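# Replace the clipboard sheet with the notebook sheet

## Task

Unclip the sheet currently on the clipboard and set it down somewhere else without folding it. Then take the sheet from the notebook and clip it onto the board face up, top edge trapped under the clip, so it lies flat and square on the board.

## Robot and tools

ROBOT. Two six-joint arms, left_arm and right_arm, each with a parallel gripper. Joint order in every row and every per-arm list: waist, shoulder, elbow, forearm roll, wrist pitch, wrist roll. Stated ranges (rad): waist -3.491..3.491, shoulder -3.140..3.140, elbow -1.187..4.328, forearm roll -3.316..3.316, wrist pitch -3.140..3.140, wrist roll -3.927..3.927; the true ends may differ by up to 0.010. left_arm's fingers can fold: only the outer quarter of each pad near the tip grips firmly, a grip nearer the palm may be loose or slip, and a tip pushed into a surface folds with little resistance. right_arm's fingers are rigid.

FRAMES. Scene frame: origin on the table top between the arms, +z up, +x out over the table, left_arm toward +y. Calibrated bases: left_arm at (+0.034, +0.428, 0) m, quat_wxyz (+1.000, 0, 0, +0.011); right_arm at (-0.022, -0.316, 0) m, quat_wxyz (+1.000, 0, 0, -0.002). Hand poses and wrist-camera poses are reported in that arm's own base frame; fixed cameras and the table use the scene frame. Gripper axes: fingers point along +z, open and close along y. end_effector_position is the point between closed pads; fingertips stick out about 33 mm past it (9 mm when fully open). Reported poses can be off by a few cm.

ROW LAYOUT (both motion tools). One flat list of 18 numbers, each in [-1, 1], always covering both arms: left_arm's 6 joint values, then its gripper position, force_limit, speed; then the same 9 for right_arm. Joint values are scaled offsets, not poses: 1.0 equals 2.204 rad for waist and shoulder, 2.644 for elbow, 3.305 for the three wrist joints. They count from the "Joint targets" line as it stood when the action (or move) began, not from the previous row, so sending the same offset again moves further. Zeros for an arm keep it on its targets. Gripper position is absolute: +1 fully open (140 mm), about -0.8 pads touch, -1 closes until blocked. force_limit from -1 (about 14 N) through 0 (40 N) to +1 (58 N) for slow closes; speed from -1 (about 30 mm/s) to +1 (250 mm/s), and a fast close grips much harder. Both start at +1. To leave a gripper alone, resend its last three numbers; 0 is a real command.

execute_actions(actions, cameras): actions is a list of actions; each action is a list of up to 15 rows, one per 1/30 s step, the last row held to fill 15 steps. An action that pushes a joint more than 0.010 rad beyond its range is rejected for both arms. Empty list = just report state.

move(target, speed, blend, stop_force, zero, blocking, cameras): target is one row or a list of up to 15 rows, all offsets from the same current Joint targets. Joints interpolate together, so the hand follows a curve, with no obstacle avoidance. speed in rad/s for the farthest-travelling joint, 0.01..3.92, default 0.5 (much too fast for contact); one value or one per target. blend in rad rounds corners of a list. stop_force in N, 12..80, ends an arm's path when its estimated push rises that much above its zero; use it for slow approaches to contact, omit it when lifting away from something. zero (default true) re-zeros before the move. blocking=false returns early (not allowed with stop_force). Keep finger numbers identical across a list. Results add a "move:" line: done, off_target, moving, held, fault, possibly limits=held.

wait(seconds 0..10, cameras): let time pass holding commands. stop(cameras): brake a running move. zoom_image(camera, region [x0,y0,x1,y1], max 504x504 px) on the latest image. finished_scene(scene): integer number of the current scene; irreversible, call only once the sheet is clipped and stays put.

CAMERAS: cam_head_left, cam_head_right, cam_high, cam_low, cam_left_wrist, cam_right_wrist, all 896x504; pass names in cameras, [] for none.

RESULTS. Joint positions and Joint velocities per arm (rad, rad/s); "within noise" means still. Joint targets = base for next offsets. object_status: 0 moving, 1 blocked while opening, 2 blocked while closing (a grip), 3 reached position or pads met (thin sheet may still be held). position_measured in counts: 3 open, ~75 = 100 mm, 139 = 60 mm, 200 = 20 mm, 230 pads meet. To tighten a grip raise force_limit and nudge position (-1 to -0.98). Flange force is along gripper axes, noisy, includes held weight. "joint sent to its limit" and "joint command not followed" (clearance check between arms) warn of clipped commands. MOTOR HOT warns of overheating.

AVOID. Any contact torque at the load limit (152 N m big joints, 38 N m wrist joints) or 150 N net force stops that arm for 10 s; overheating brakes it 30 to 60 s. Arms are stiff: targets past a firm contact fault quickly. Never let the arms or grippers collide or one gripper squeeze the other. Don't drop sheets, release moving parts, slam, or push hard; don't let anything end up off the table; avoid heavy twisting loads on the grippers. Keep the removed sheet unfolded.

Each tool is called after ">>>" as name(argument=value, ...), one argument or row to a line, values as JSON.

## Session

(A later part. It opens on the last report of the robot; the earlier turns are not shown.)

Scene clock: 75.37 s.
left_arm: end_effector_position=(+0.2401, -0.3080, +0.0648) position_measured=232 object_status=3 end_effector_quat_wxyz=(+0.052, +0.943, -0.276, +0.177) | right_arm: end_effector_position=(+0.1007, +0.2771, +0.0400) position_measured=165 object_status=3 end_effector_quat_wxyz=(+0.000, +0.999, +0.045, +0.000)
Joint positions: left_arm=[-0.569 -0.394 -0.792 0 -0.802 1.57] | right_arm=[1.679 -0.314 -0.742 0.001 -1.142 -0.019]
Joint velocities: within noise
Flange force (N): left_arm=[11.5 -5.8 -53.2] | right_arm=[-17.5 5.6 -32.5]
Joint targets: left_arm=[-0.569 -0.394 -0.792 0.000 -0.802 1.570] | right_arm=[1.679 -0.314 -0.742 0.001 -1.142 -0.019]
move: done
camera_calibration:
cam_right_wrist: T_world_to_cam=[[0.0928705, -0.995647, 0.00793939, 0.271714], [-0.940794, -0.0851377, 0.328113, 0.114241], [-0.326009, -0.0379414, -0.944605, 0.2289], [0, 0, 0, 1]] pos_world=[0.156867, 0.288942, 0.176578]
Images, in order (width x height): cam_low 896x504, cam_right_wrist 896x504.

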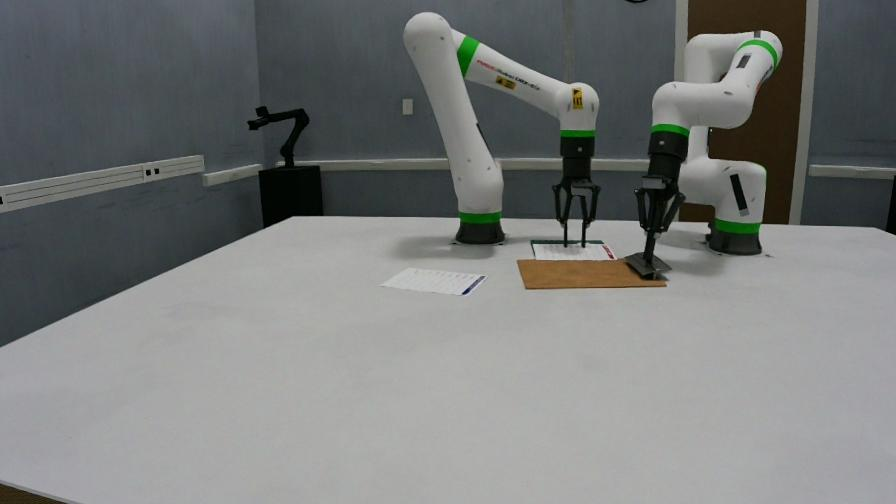

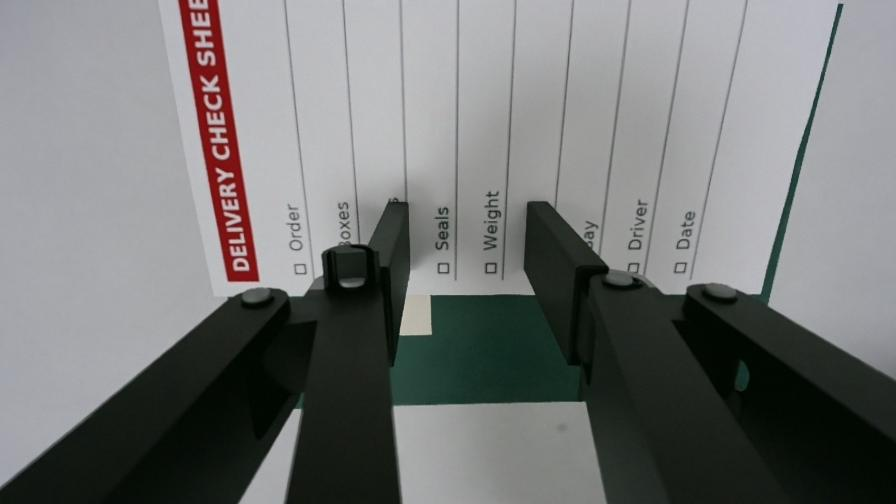

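>>> move(
  target=[
    [0,0,0,0,0,0,-1,-1,-0.5,-0.04293,0.02229,0.01311,0,0.00437,0.02863,-0.286,-1,-0.5],
    [0,0,0,0,0,0,-1,-1,-0.5,-0.08310,0.04615,0.02793,0,0.00843,0.05542,-0.286,-1,-0.5],
  ],
  speed=0.15,
  cameras=["cam_right_wrist","cam_low","cam_left_wrist"],
)

Scene clock: 77.30 s.
left_arm: end_effector_position=(+0.2401, -0.3080, +0.0648) position_measured=232 object_status=3 end_effector_quat_wxyz=(+0.052, +0.943, -0.276, +0.177) | right_arm: end_effector_position=(+0.1521, +0.2892, +0.0400) position_measured=165 object_status=3 end_effector_quat_wxyz=(+0.000, +0.999, +0.045, +0.000)
Joint positions: left_arm=[-0.569 -0.394 -0.792 0 -0.802 1.57] | right_arm=[1.496 -0.213 -0.668 0.001 -1.115 0.164]
Joint velocities: within noise
Flange force (N): left_arm=[11.9 -5.7 -53.2] | right_arm=[-25.2 5.1 -40.3]
Joint targets: left_arm=[-0.569 -0.394 -0.792 0.000 -0.802 1.570] | right_arm=[1.496 -0.212 -0.668 0.001 -1.115 0.164]
move: done
camera_calibration:
cam_left_wrist: T_world_to_cam=[[-0.54966, -0.835217, -0.0169564, -0.114471], [-0.834855, 0.549921, -0.0245757, 0.374499], [0.0298507, 0.000647843, -0.999554, 0.201036], [0, 0, 0, 1]] pos_world=[0.243732, -0.301683, 0.208209]
cam_right_wrist: T_world_to_cam=[[0.0930005, -0.995634, 0.00800885, 0.278946], [-0.940812, -0.085241, 0.328034, 0.163677], [-0.325919, -0.0380421, -0.944632, 0.246132], [0, 0, 0, 1]] pos_world=[0.208267, 0.301043, 0.176579]
Images, in order (width x height): cam_low 896x504, cam_left_wrist 896x504, cam_right_wrist 896x504.

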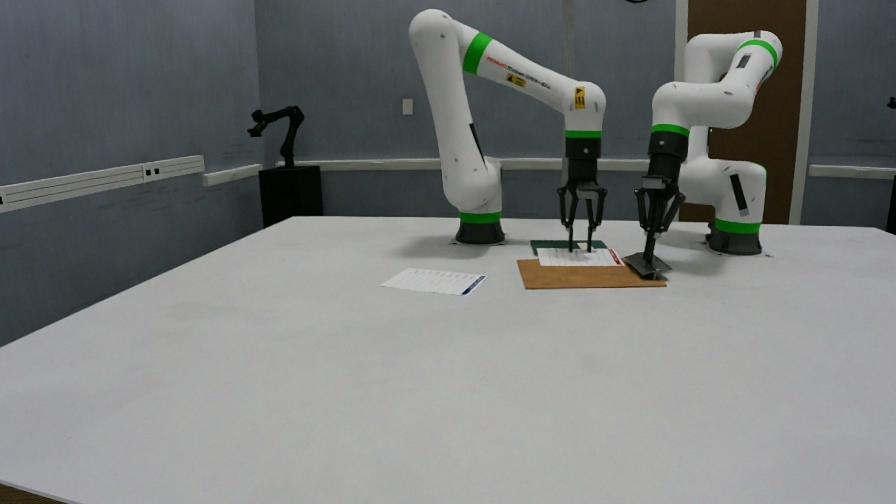

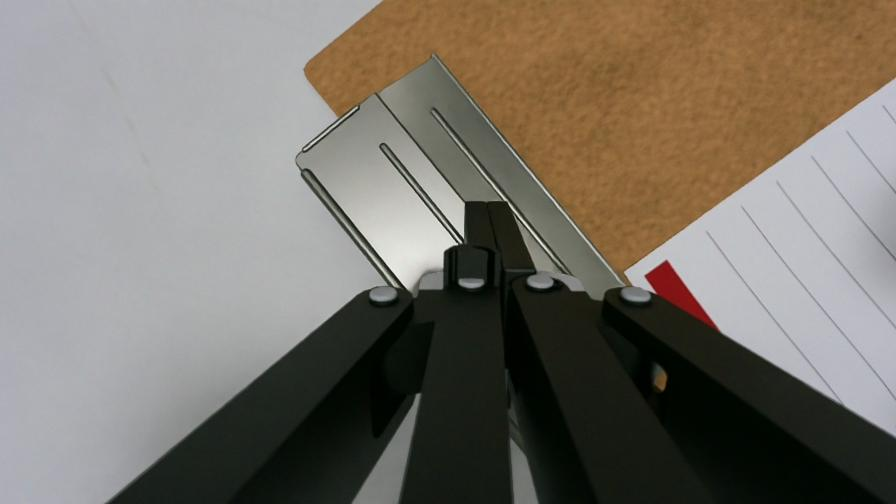

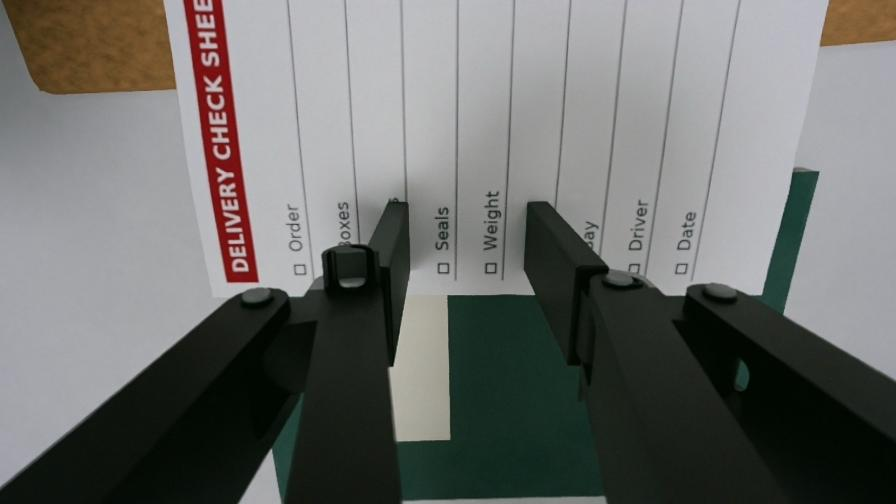

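>>> move(
  target=[
    [0,0,0,0,0,0,-1,-1,-0.5,0,-0.0071,0.0071,0,-0.0104,0,-0.286,-1,-0.5],
    [0,0,0,0,0,0,-1,-1,-0.5,-0.1551,0.0388,0.0364,0,-0.0032,0.1035,-0.286,-1,-0.5],
  ],
  speed=[0.06,0.4],
  cameras=["cam_right_wrist"],
)

>>> move(
  target=[0,0,0,0,0,0,-1,-1,-0.5,0,0.0102,-0.0093,0,0.0143,0,-0.286,-1,-0.5],
  speed=0.015,
  stop_force=15,
  cameras=["cam_right_wrist"],
)

Scene clock: 81.30 s.
left_arm: end_effector_position=(+0.2401, -0.3080, +0.0648) position_measured=232 object_status=3 end_effector_quat_wxyz=(+0.052, +0.943, -0.276, +0.177) | right_arm: end_effector_position=(+0.2551, +0.2550, +0.0501) position_measured=165 object_status=3 end_effector_quat_wxyz=(+0.000, +0.999, +0.045, +0.000)
Joint positions: left_arm=[-0.569 -0.394 -0.792 0 -0.802 1.57] | right_arm=[1.154 -0.127 -0.572 0.001 -1.125 0.506]
Joint velocities: within noise
Flange force (N): left_arm=[11.7 -6.1 -53.3] | right_arm=[-4.6 3.3 2.9]
Joint targets: left_arm=[-0.569 -0.394 -0.792 0.000 -0.802 1.570] | right_arm=[1.154 -0.127 -0.572 0.001 -1.125 0.506]
move: done
camera_calibration:
cam_right_wrist: T_world_to_cam=[[0.0932223, -0.995613, 0.00804447, 0.235164], [-0.940832, -0.0854435, 0.327924, 0.254339], [-0.325798, -0.0381384, -0.94467, 0.287905], [0, 0, 0, 1]] pos_world=[0.311167, 0.266845, 0.18668]
Images, in order (width x height): cam_right_wrist 896x504.

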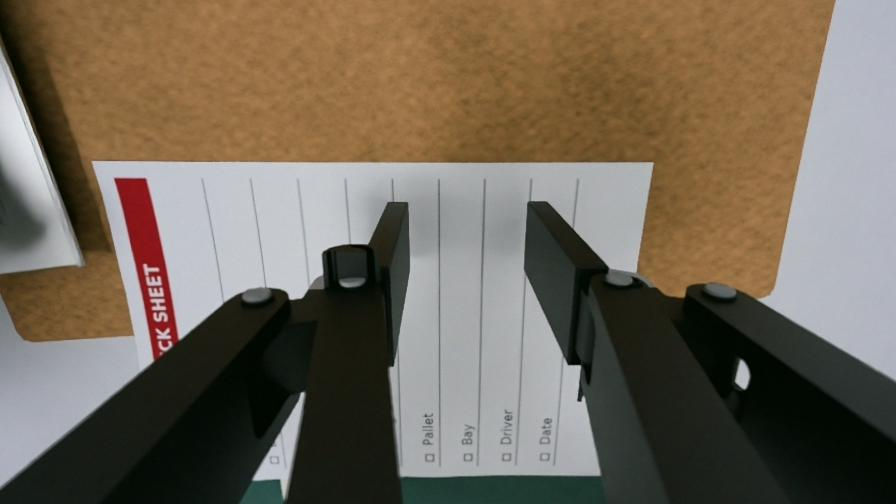

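Scene clock: 84.67 s.
left_arm: end_effector_position=(+0.2401, -0.3080, +0.0648) position_measured=232 object_status=3 end_effector_quat_wxyz=(+0.052, +0.943, -0.276, +0.177) | right_arm: end_effector_position=(+0.2552, +0.2551, +0.0353) position_measured=165 object_status=3 end_effector_quat_wxyz=(+0.000, +0.999, +0.045, +0.000)
Joint positions: left_arm=[-0.569 -0.394 -0.792 0 -0.802 1.57] | right_arm=[1.154 -0.107 -0.593 0.001 -1.084 0.506]
Joint velocities: within noise
Flange force (N): left_arm=[10.9 -5.8 -53.6] | right_arm=[-10.9 6.1 -26.5]
Joint targets: left_arm=[-0.569 -0.394 -0.792 0.000 -0.802 1.570] | right_arm=[1.154 -0.107 -0.593 0.001 -1.084 0.506]
move: contact (right_arm)
camera_calibration:
cam_right_wrist: T_world_to_cam=[[0.0932523, -0.995612, 0.00783282, 0.2354], [-0.940859, -0.0855449, 0.32782, 0.259348], [-0.325712, -0.0379396, -0.944708, 0.273887], [0, 0, 0, 1]] pos_world=[0.311266, 0.266944, 0.171879]
Images, in order (width x height): cam_right_wrist 896x504.

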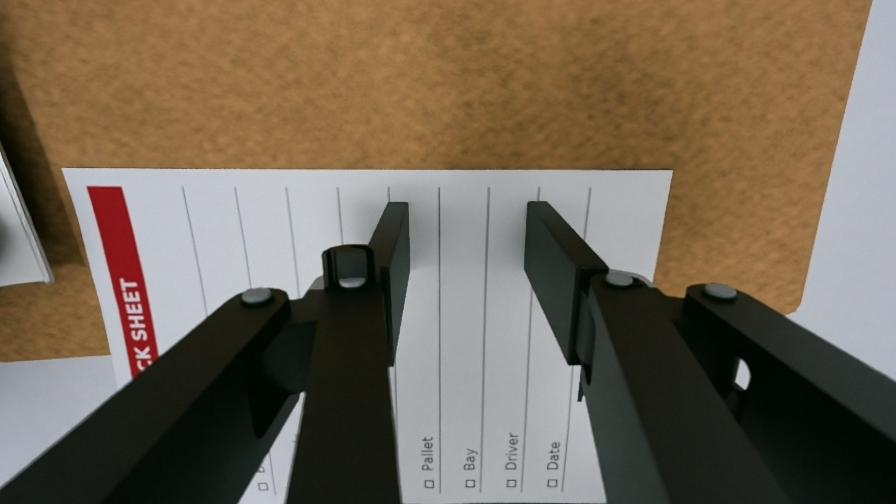

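>>> move(
  target=[
    [0,0,0,0,0,0,-1,-1,-0.5,-0.03171,0.02931,0.02248,0,0.00156,0.02554,-0.286,-1,-0.5],
    [0,0,0,0,0,0,-1,-1,-0.5,-0.06030,0.05819,0.04625,0,0.00181,0.04899,-0.286,-1,-0.5],
  ],
  speed=0.12,
  cameras=["cam_right_wrist","cam_left_wrist"],
)

Scene clock: 88.40 s.
left_arm: end_effector_position=(+0.2401, -0.3080, +0.0648) position_measured=232 object_status=3 end_effector_quat_wxyz=(+0.052, +0.943, -0.276, +0.177) | right_arm: end_effector_position=(+0.3135, +0.2628, +0.0354) position_measured=165 object_status=3 end_effector_quat_wxyz=(+0.000, +0.998, +0.059, +0.000)
Joint positions: left_arm=[-0.569 -0.394 -0.792 0 -0.802 1.57] | right_arm=[1.022 0.021 -0.471 0.001 -1.078 0.668]
Joint velocities: within noise
Flange force (N): left_arm=[11.5 -5.7 -53.4] | right_arm=[-15.0 1.6 -35.1]
Joint targets: left_arm=[-0.569 -0.394 -0.792 0.000 -0.802 1.570] | right_arm=[1.021 0.021 -0.471 0.001 -1.078 0.668]
move: done
camera_calibration:
cam_left_wrist: T_world_to_cam=[[-0.54966, -0.835217, -0.0169564, -0.114471], [-0.834855, 0.549921, -0.0245757, 0.374499], [0.0298507, 0.000647843, -0.999554, 0.201036], [0, 0, 0, 1]] pos_world=[0.243732, -0.301683, 0.208209]
cam_right_wrist: T_world_to_cam=[[0.122166, -0.992479, 0.00784918, 0.227757], [-0.937981, -0.112866, 0.3278, 0.321139], [-0.324449, -0.0474085, -0.944714, 0.295366], [0, 0, 0, 1]] pos_world=[0.36923, 0.276292, 0.17198]
Images, in order (width x height): cam_left_wrist 896x504, cam_right_wrist 896x504.

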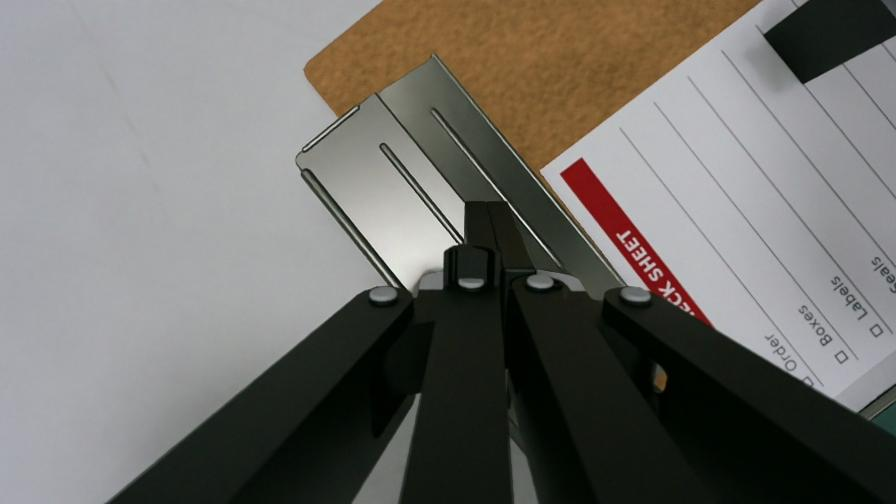

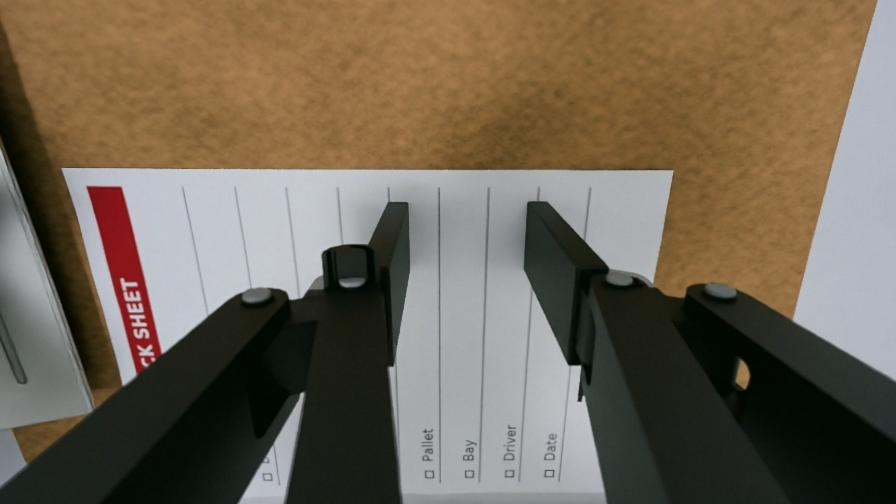

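>>> move(
  target=[
    [0,0,0,0,0,0,-1,-1,-0.5,-0.02548,0.02838,0.02517,0,-0.00122,0.02137,-0.286,-1,-0.5],
    [0,0,0,0,0,0,-1,-1,-0.5,-0.04782,0.05643,0.05153,0,-0.0036,0.04066,-0.286,-1,-0.5],
  ],
  speed=0.12,
  cameras=["cam_right_wrist","cam_left_wrist","cam_head_right"],
)

Scene clock: 90.37 s.
left_arm: end_effector_position=(+0.2401, -0.3080, +0.0648) position_measured=232 object_status=3 end_effector_quat_wxyz=(+0.052, +0.943, -0.276, +0.177) | right_arm: end_effector_position=(+0.3717, +0.2705, +0.0357) position_measured=165 object_status=3 end_effector_quat_wxyz=(+0.000, +0.997, +0.074, +0.000)
Joint positions: left_arm=[-0.569 -0.394 -0.792 0 -0.802 1.57] | right_arm=[0.916 0.145 -0.335 0.001 -1.09 0.802]
Joint velocities: within noise
Flange force (N): left_arm=[11.4 -5.6 -53.4] | right_arm=[-9.6 1.6 -18.7]
Joint targets: left_arm=[-0.569 -0.394 -0.792 0.000 -0.802 1.570] | right_arm=[0.916 0.145 -0.335 0.001 -1.090 0.802]
move: done
camera_calibration:
cam_left_wrist: T_world_to_cam=[[-0.54966, -0.835217, -0.0169564, -0.114471], [-0.834855, 0.549921, -0.0245757, 0.374499], [0.0298507, 0.000647843, -0.999554, 0.201036], [0, 0, 0, 1]] pos_world=[0.243732, -0.301683, 0.208209]
cam_right_wrist: T_world_to_cam=[[0.150934, -0.988511, 0.00803669, 0.216514], [-0.934324, -0.139995, 0.327779, 0.382558], [-0.322889, -0.0569819, -0.94472, 0.316935], [0, 0, 0, 1]] pos_world=[0.427089, 0.285643, 0.17228]
Images, in order (width x height): cam_head_right 896x504, cam_left_wrist 896x504, cam_right_wrist 896x504.

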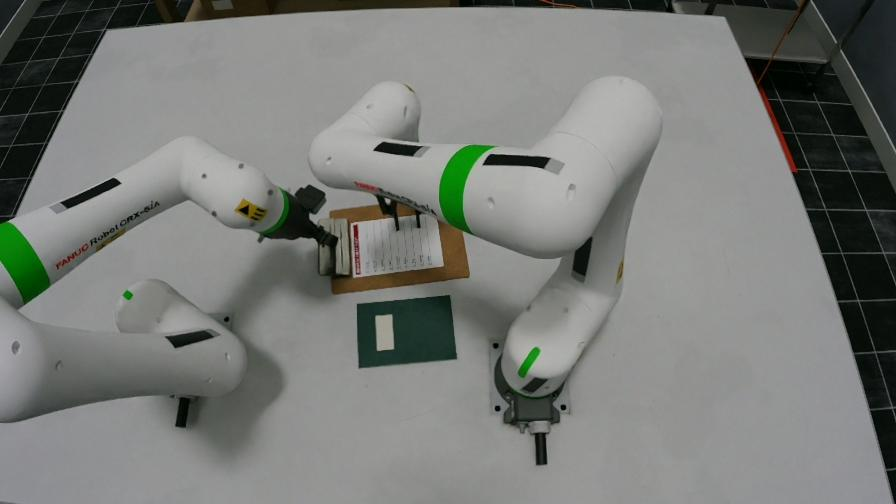

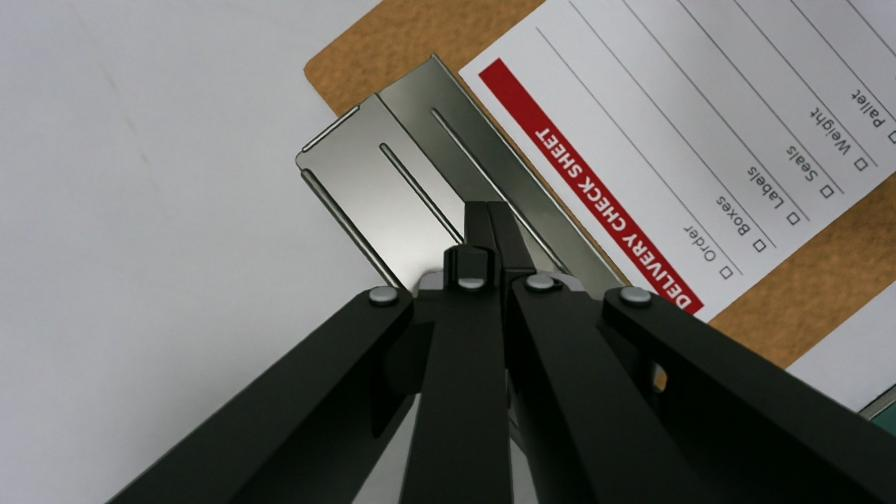

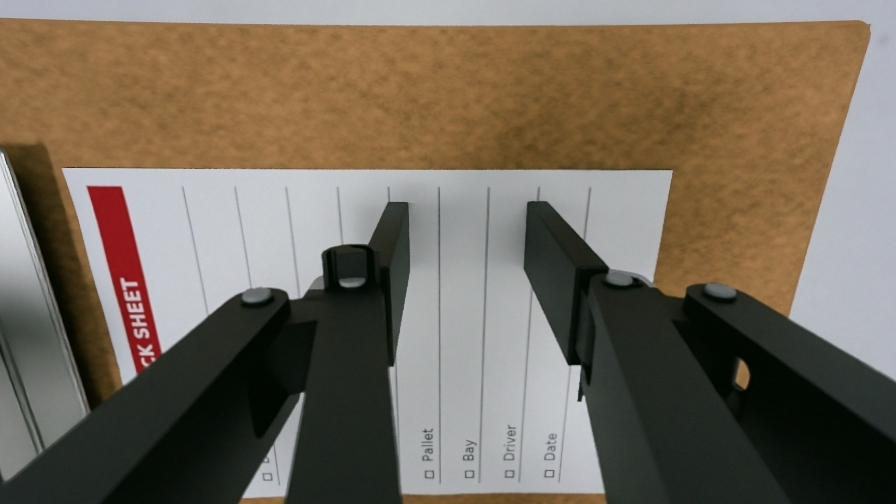

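>>> zoom_image(
  camera="cam_head_right",
  region=[300, 190, 480, 300],
)

>>> zoom_image(
  camera="cam_right_wrist",
  region=[0, 120, 350, 504],
)

Scaled by 2.800 from the camera's 896x504 image, which has a finer 1280x720 frame.

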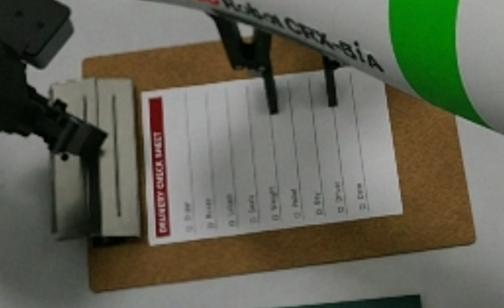

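Scaled by 1.312 from the camera's 896x504 image, which has a finer 1280x720 frame.

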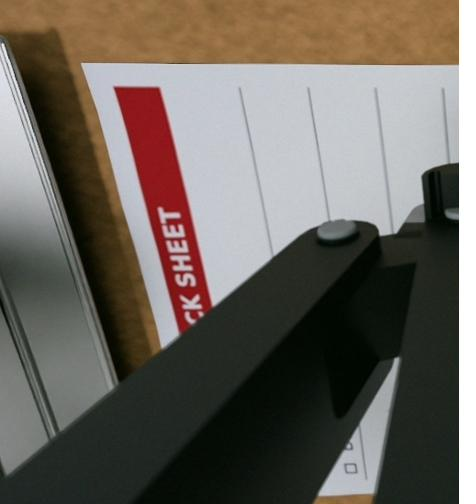

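>>> move(
  target=[0,0,0,0,0,0,-1,-1,-0.5,0.00721,0.01232,0.01202,0,-0.0014,-0.00481,-0.286,-1,-0.5],
  speed=0.03,
  cameras=["cam_right_wrist","cam_left_wrist","cam_head_right"],
)

>>> zoom_image(
  camera="cam_left_wrist",
  region=[380, 20, 760, 350],
)

>>> zoom_image(
  camera="cam_head_right",
  region=[300, 190, 480, 300],
)

Scene clock: 94.00 s.
left_arm: end_effector_position=(+0.2401, -0.3080, +0.0648) position_measured=232 object_status=3 end_effector_quat_wxyz=(+0.052, +0.943, -0.276, +0.177) | right_arm: end_effector_position=(+0.3745, +0.2859, +0.0357) position_measured=165 object_status=3 end_effector_quat_wxyz=(+0.000, +0.997, +0.074, +0.000)
Joint positions: left_arm=[-0.569 -0.394 -0.792 0 -0.802 1.57] | right_arm=[0.932 0.172 -0.303 0.001 -1.095 0.787]
Joint velocities: within noise
Flange force (N): left_arm=[11.6 -5.5 -53.2] | right_arm=[-6.4 10.2 -20.4]
Joint targets: left_arm=[-0.569 -0.394 -0.792 0.000 -0.802 1.570] | right_arm=[0.932 0.172 -0.303 0.001 -1.095 0.787]
move: done
camera_calibration:
cam_left_wrist: T_world_to_cam=[[-0.54966, -0.835217, -0.0169564, -0.114471], [-0.834855, 0.549921, -0.0245757, 0.374499], [0.0298507, 0.000647843, -0.999554, 0.201036], [0, 0, 0, 1]] pos_world=[0.243732, -0.301683, 0.208209]
cam_right_wrist: T_world_to_cam=[[0.150842, -0.988525, 0.0080696, 0.231368], [-0.934339, -0.139898, 0.327778, 0.387214], [-0.322888, -0.0569823, -0.94472, 0.318684], [0, 0, 0, 1]] pos_world=[0.429788, 0.301042, 0.17228]
Images, in order (width x height): cam_head_right 896x504, cam_left_wrist 896x504, cam_right_wrist 896x504.

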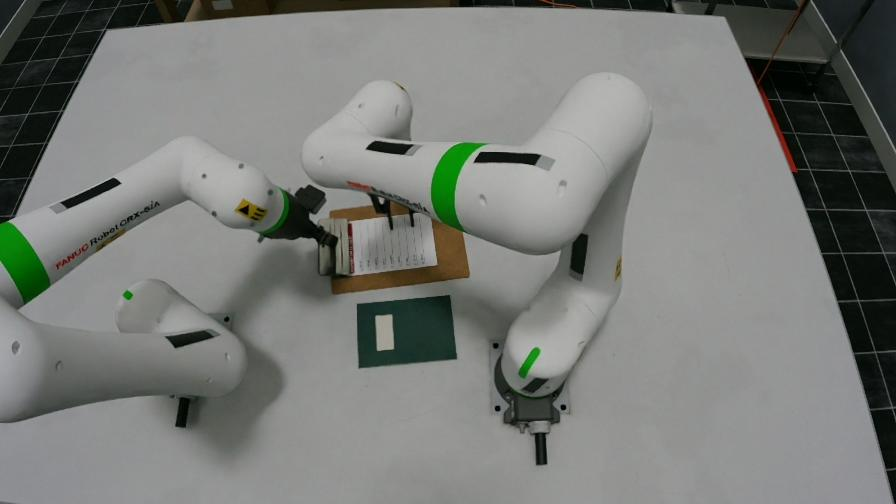

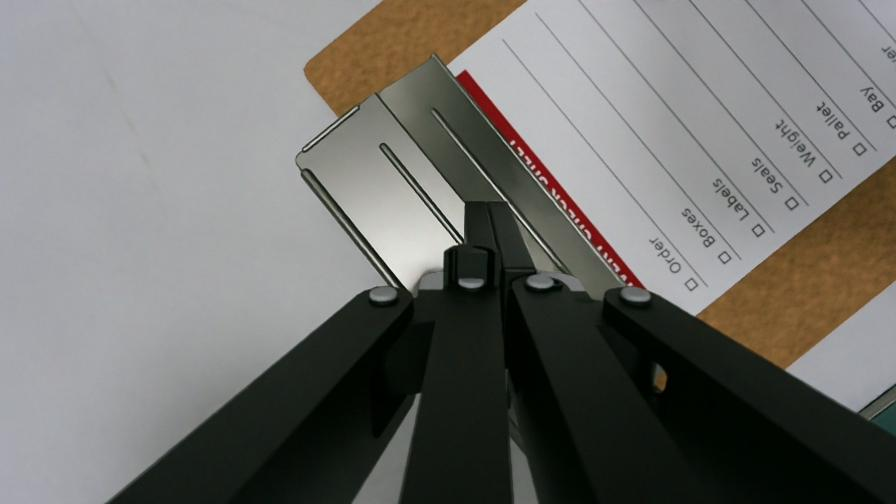

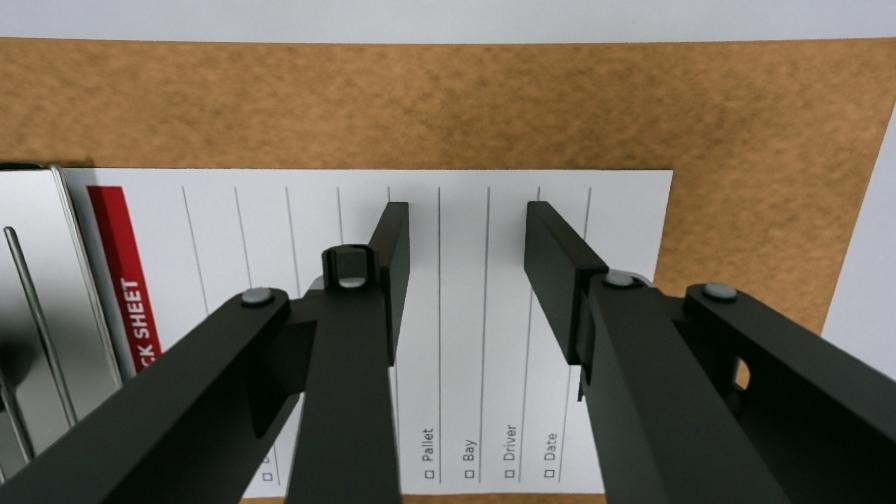

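Scaled by 1.326 from the camera's 896x504 image, which has a finer 1280x720 frame.

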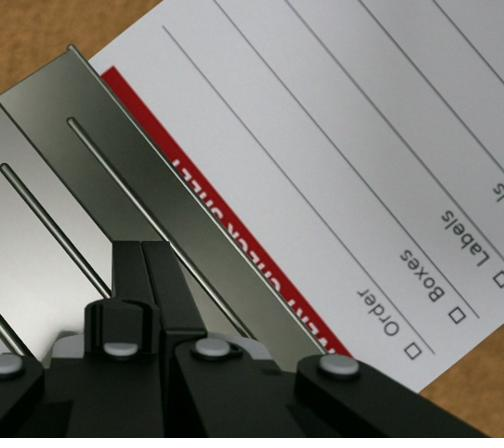

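Scaled by 2.800 from the camera's 896x504 image, which has a finer 1280x720 frame.

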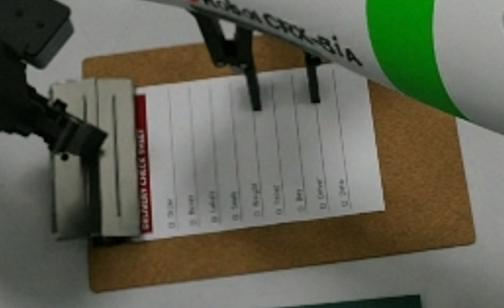

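>>> move(
  target=[0,0,0,0,0,0,-1,-1,-0.5,0.00284,0.0021,0.00208,0,-0.00027,-0.00189,-0.286,-1,-0.5],
  speed=0.03,
  cameras=["cam_right_wrist","cam_left_wrist"],
)

>>> zoom_image(
  camera="cam_left_wrist",
  region=[380, 20, 760, 350],
)

Scene clock: 95.17 s.
left_arm: end_effector_position=(+0.2401, -0.3080, +0.0648) position_measured=232 object_status=3 end_effector_quat_wxyz=(+0.052, +0.943, -0.276, +0.177) | right_arm: end_effector_position=(+0.3739, +0.2899, +0.0357) position_measured=165 object_status=3 end_effector_quat_wxyz=(+0.000, +0.997, +0.074, +0.000)
Joint positions: left_arm=[-0.569 -0.394 -0.792 0 -0.802 1.57] | right_arm=[0.938 0.177 -0.298 0.001 -1.096 0.78]
Joint velocities: within noise
Flange force (N): left_arm=[11.2 -5.8 -53.6] | right_arm=[-5.2 9.2 -18.5]
Joint targets: left_arm=[-0.569 -0.394 -0.792 0.000 -0.802 1.570] | right_arm=[0.938 0.177 -0.298 0.001 -1.096 0.780]
move: done
camera_calibration:
cam_left_wrist: T_world_to_cam=[[-0.54966, -0.835217, -0.0169564, -0.114471], [-0.834855, 0.549921, -0.0245757, 0.374499], [0.0298507, 0.000647843, -0.999554, 0.201036], [0, 0, 0, 1]] pos_world=[0.243732, -0.301683, 0.208209]
cam_right_wrist: T_world_to_cam=[[0.150934, -0.988511, 0.00803669, 0.235261], [-0.934324, -0.139995, 0.327779, 0.387315], [-0.322889, -0.0569819, -0.94472, 0.318745], [0, 0, 0, 1]] pos_world=[0.429289, 0.304943, 0.17228]
Images, in order (width x height): cam_left_wrist 896x504, cam_right_wrist 896x504.

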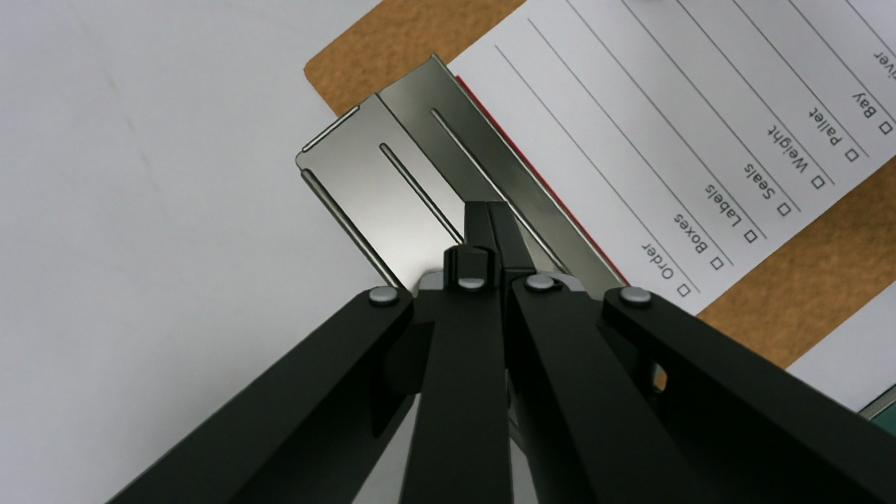

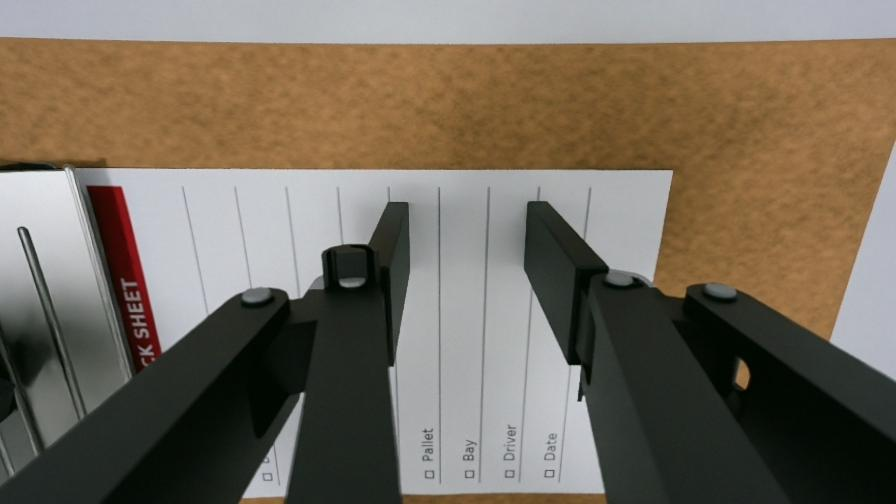

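Scaled by 1.326 from the camera's 896x504 image, which has a finer 1280x720 frame.

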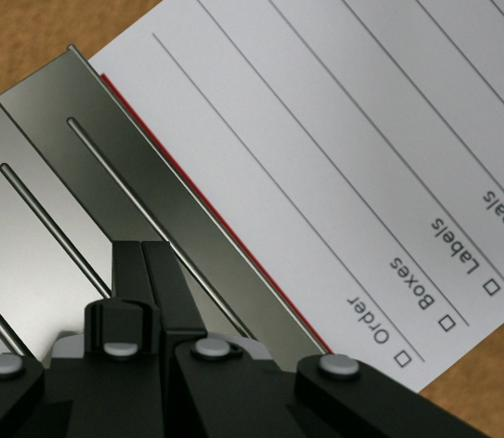

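>>> move(
  target=[0,-0.0162,0.0203,0,-0.027,0,-1,-1,-0.5,0,0,0,0,0,0,-0.286,-1,-0.5],
  speed=0.04,
  cameras=["cam_right_wrist","cam_left_wrist"],
)

>>> zoom_image(
  camera="cam_right_wrist",
  region=[0, 120, 350, 504],
)

Scene clock: 97.97 s.
left_arm: end_effector_position=(+0.2400, -0.3079, +0.0950) position_measured=232 object_status=3 end_effector_quat_wxyz=(+0.052, +0.943, -0.276, +0.177) | right_arm: end_effector_position=(+0.3739, +0.2899, +0.0357) position_measured=165 object_status=3 end_effector_quat_wxyz=(+0.000, +0.997, +0.074, +0.000)
Joint positions: left_arm=[-0.569 -0.43 -0.738 0 -0.891 1.57] | right_arm=[0.938 0.177 -0.298 0.001 -1.096 0.78]
Joint velocities: within noise
Flange force (N): left_arm=[3.5 3.6 -1.1] | right_arm=[-6.4 9.4 -18.1]
Joint targets: left_arm=[-0.569 -0.430 -0.738 0.000 -0.892 1.570] | right_arm=[0.938 0.177 -0.298 0.001 -1.096 0.780]
move: done
camera_calibration:
cam_left_wrist: T_world_to_cam=[[-0.549659, -0.835217, -0.0169296, -0.11402], [-0.834852, 0.54992, -0.0247173, 0.375191], [0.0299542, 0.000547627, -0.999551, 0.231169], [0, 0, 0, 1]] pos_world=[0.243632, -0.301683, 0.238408]
cam_right_wrist: T_world_to_cam=[[0.150934, -0.988511, 0.00803669, 0.235359], [-0.934324, -0.139995, 0.327779, 0.387329], [-0.322889, -0.0569819, -0.94472, 0.318751], [0, 0, 0, 1]] pos_world=[0.429289, 0.305043, 0.17228]
Images, in order (width x height): cam_left_wrist 896x504, cam_right_wrist 896x504.

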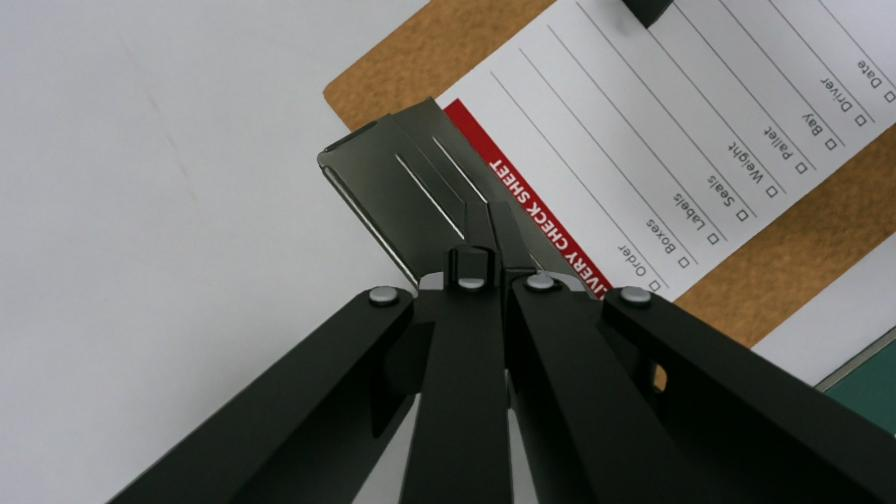

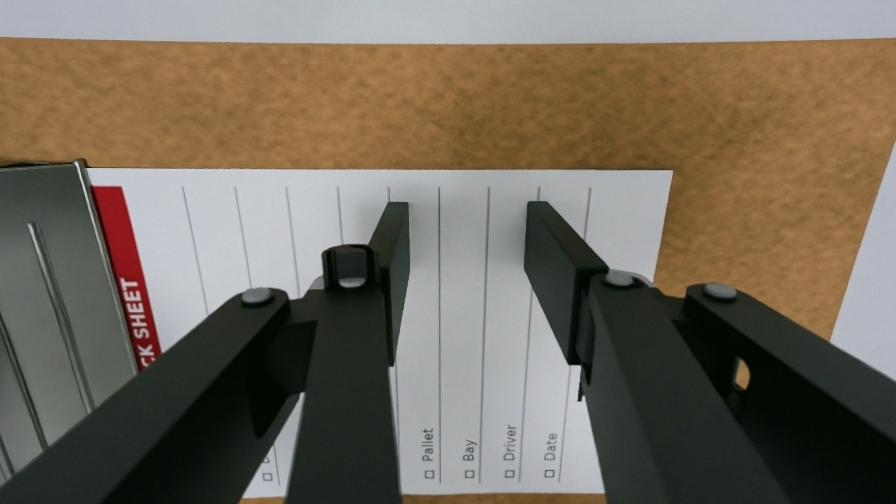

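Scaled by 1.312 from the camera's 896x504 image, which has a finer 1280x720 frame.

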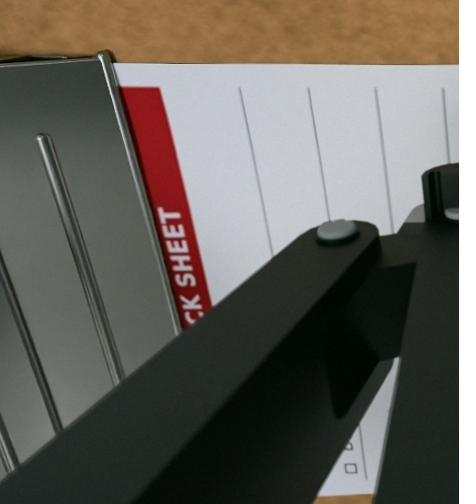

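>>> move(
  target=[
    [0,-0.0216,0.0271,0,-0.036,0,-1,-1,-0.5,0,-0.0442,0.0707,0,-0.0861,0,-0.286,-1,-0.5],
    [0.12,-0.0216,0.0271,0,-0.036,0,-1,-1,-0.5,-0.25,-0.0442,0.0707,0,-0.0861,0,-0.286,-1,-0.5],
  ],
  speed=[0.25,0.6],
  blend=[0.08,0],
)

>>> zoom_image(
  camera="cam_head_left",
  region=[290, 170, 490, 310],
)

>>> zoom_image(
  camera="cam_low",
  region=[370, 220, 700, 310],
)

Scene clock: 100.90 s.
left_arm: end_effector_position=(+0.3075, -0.2331, +0.1361) position_measured=232 object_status=3 end_effector_quat_wxyz=(+0.028, +0.971, -0.150, +0.182) | right_arm: end_effector_position=(+0.4704, +0.0514, +0.1560) position_measured=165 object_status=3 end_effector_quat_wxyz=(+0.000, +0.980, -0.200, +0.000)
Joint positions: left_arm=[-0.305 -0.477 -0.666 0 -1.011 1.57] | right_arm=[0.387 0.079 -0.111 0.001 -1.38 0.78]
Joint velocities: within noise
Flange force (N): left_arm=[3.4 4.0 -2.0] | right_arm=[-7.3 2.7 3.3]
Joint targets: left_arm=[-0.305 -0.477 -0.666 0.000 -1.011 1.570] | right_arm=[0.387 0.079 -0.111 0.001 -1.380 0.780]
move: done
camera_calibration:
cam_left_wrist: T_world_to_cam=[[-0.312266, -0.949842, -0.0170062, -0.113337], [-0.94955, 0.312617, -0.0249863, 0.371411], [0.0290494, 0.00834585, -0.999543, 0.27228], [0, 0, 0, 1]] pos_world=[0.309373, -0.226034, 0.279508]
cam_right_wrist: T_world_to_cam=[[-0.388934, -0.921229, 0.0082539, 0.234503], [-0.869281, 0.369939, 0.327866, 0.347812], [-0.305093, 0.120343, -0.944688, 0.432473], [0, 0, 0, 1]] pos_world=[0.525497, 0.0353165, 0.29258]

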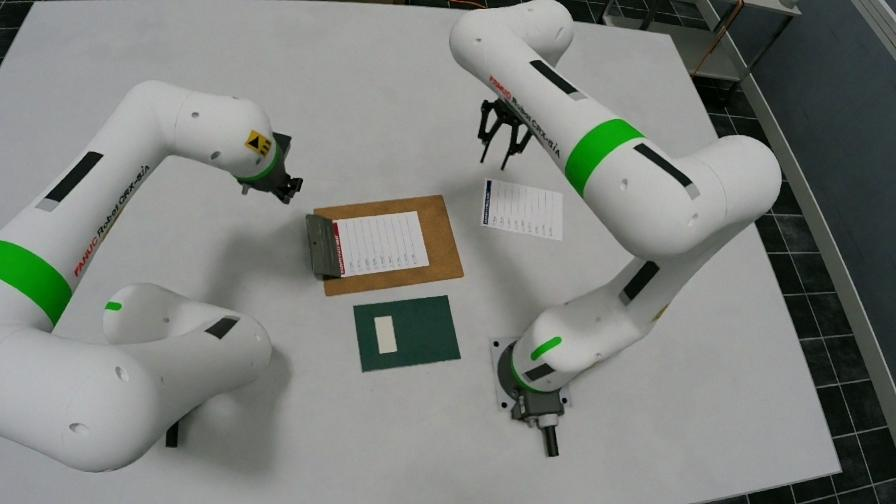

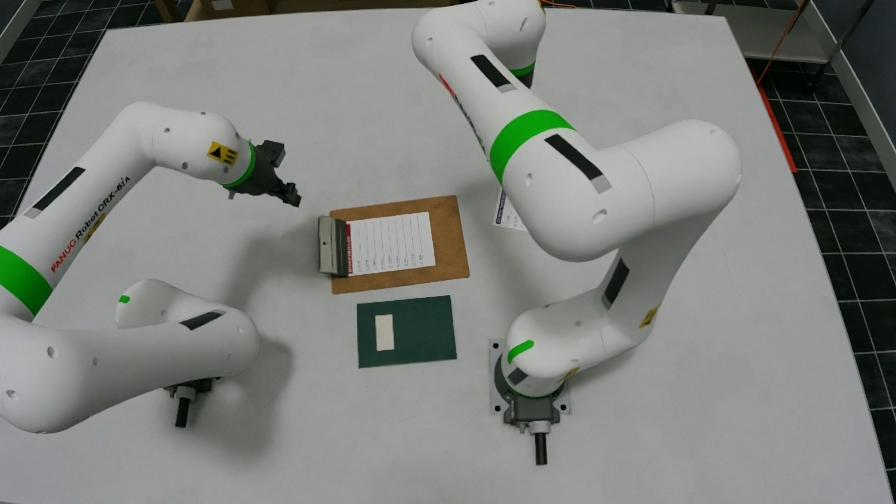

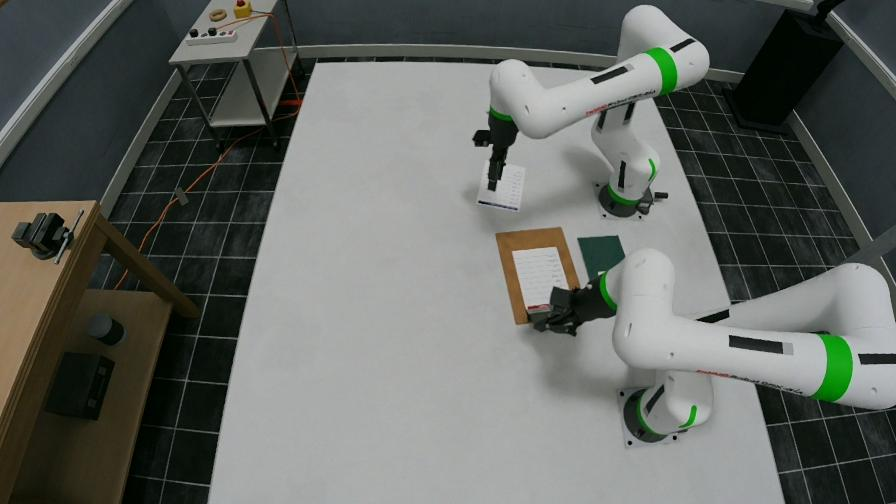

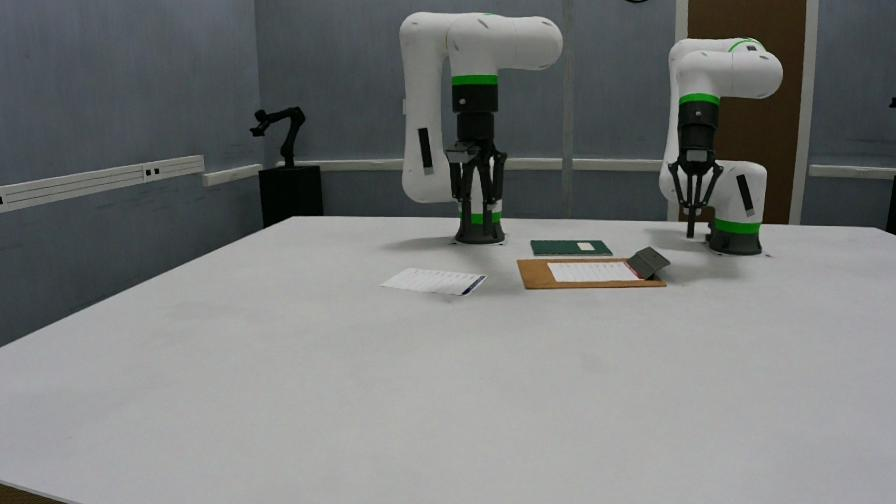

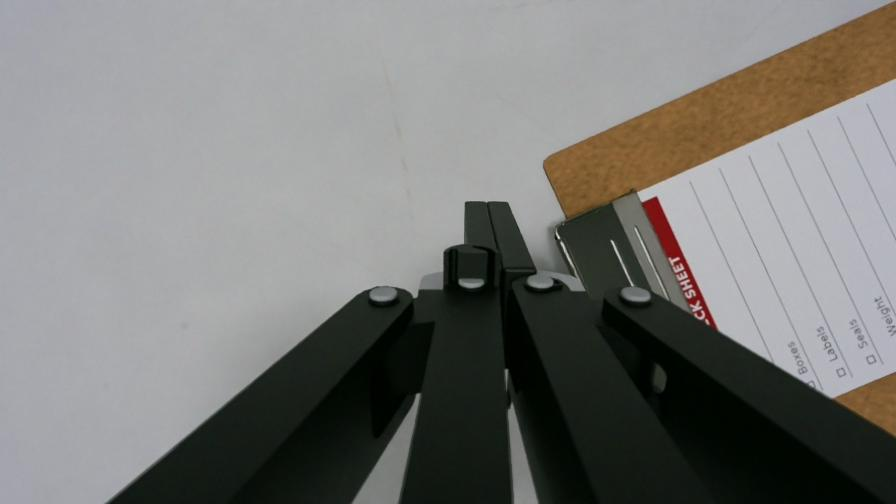

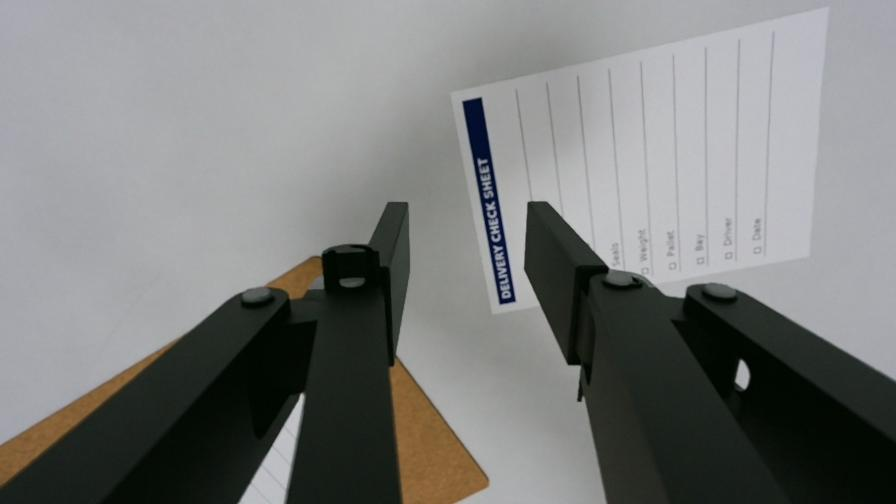

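Scaled by 2.520 from the camera's 896x504 image, which has a finer 1280x720 frame.

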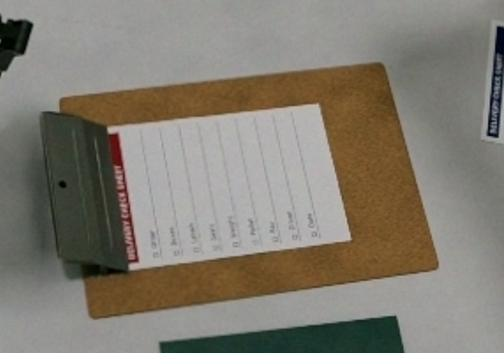

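Scaled by 1.527 from the camera's 896x504 image, which has a finer 1280x720 frame.

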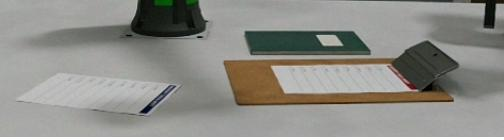

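Straight and clamped. Finish.

>>> finished_scene(
  scene=1,
)

The scene is finished: the task was done.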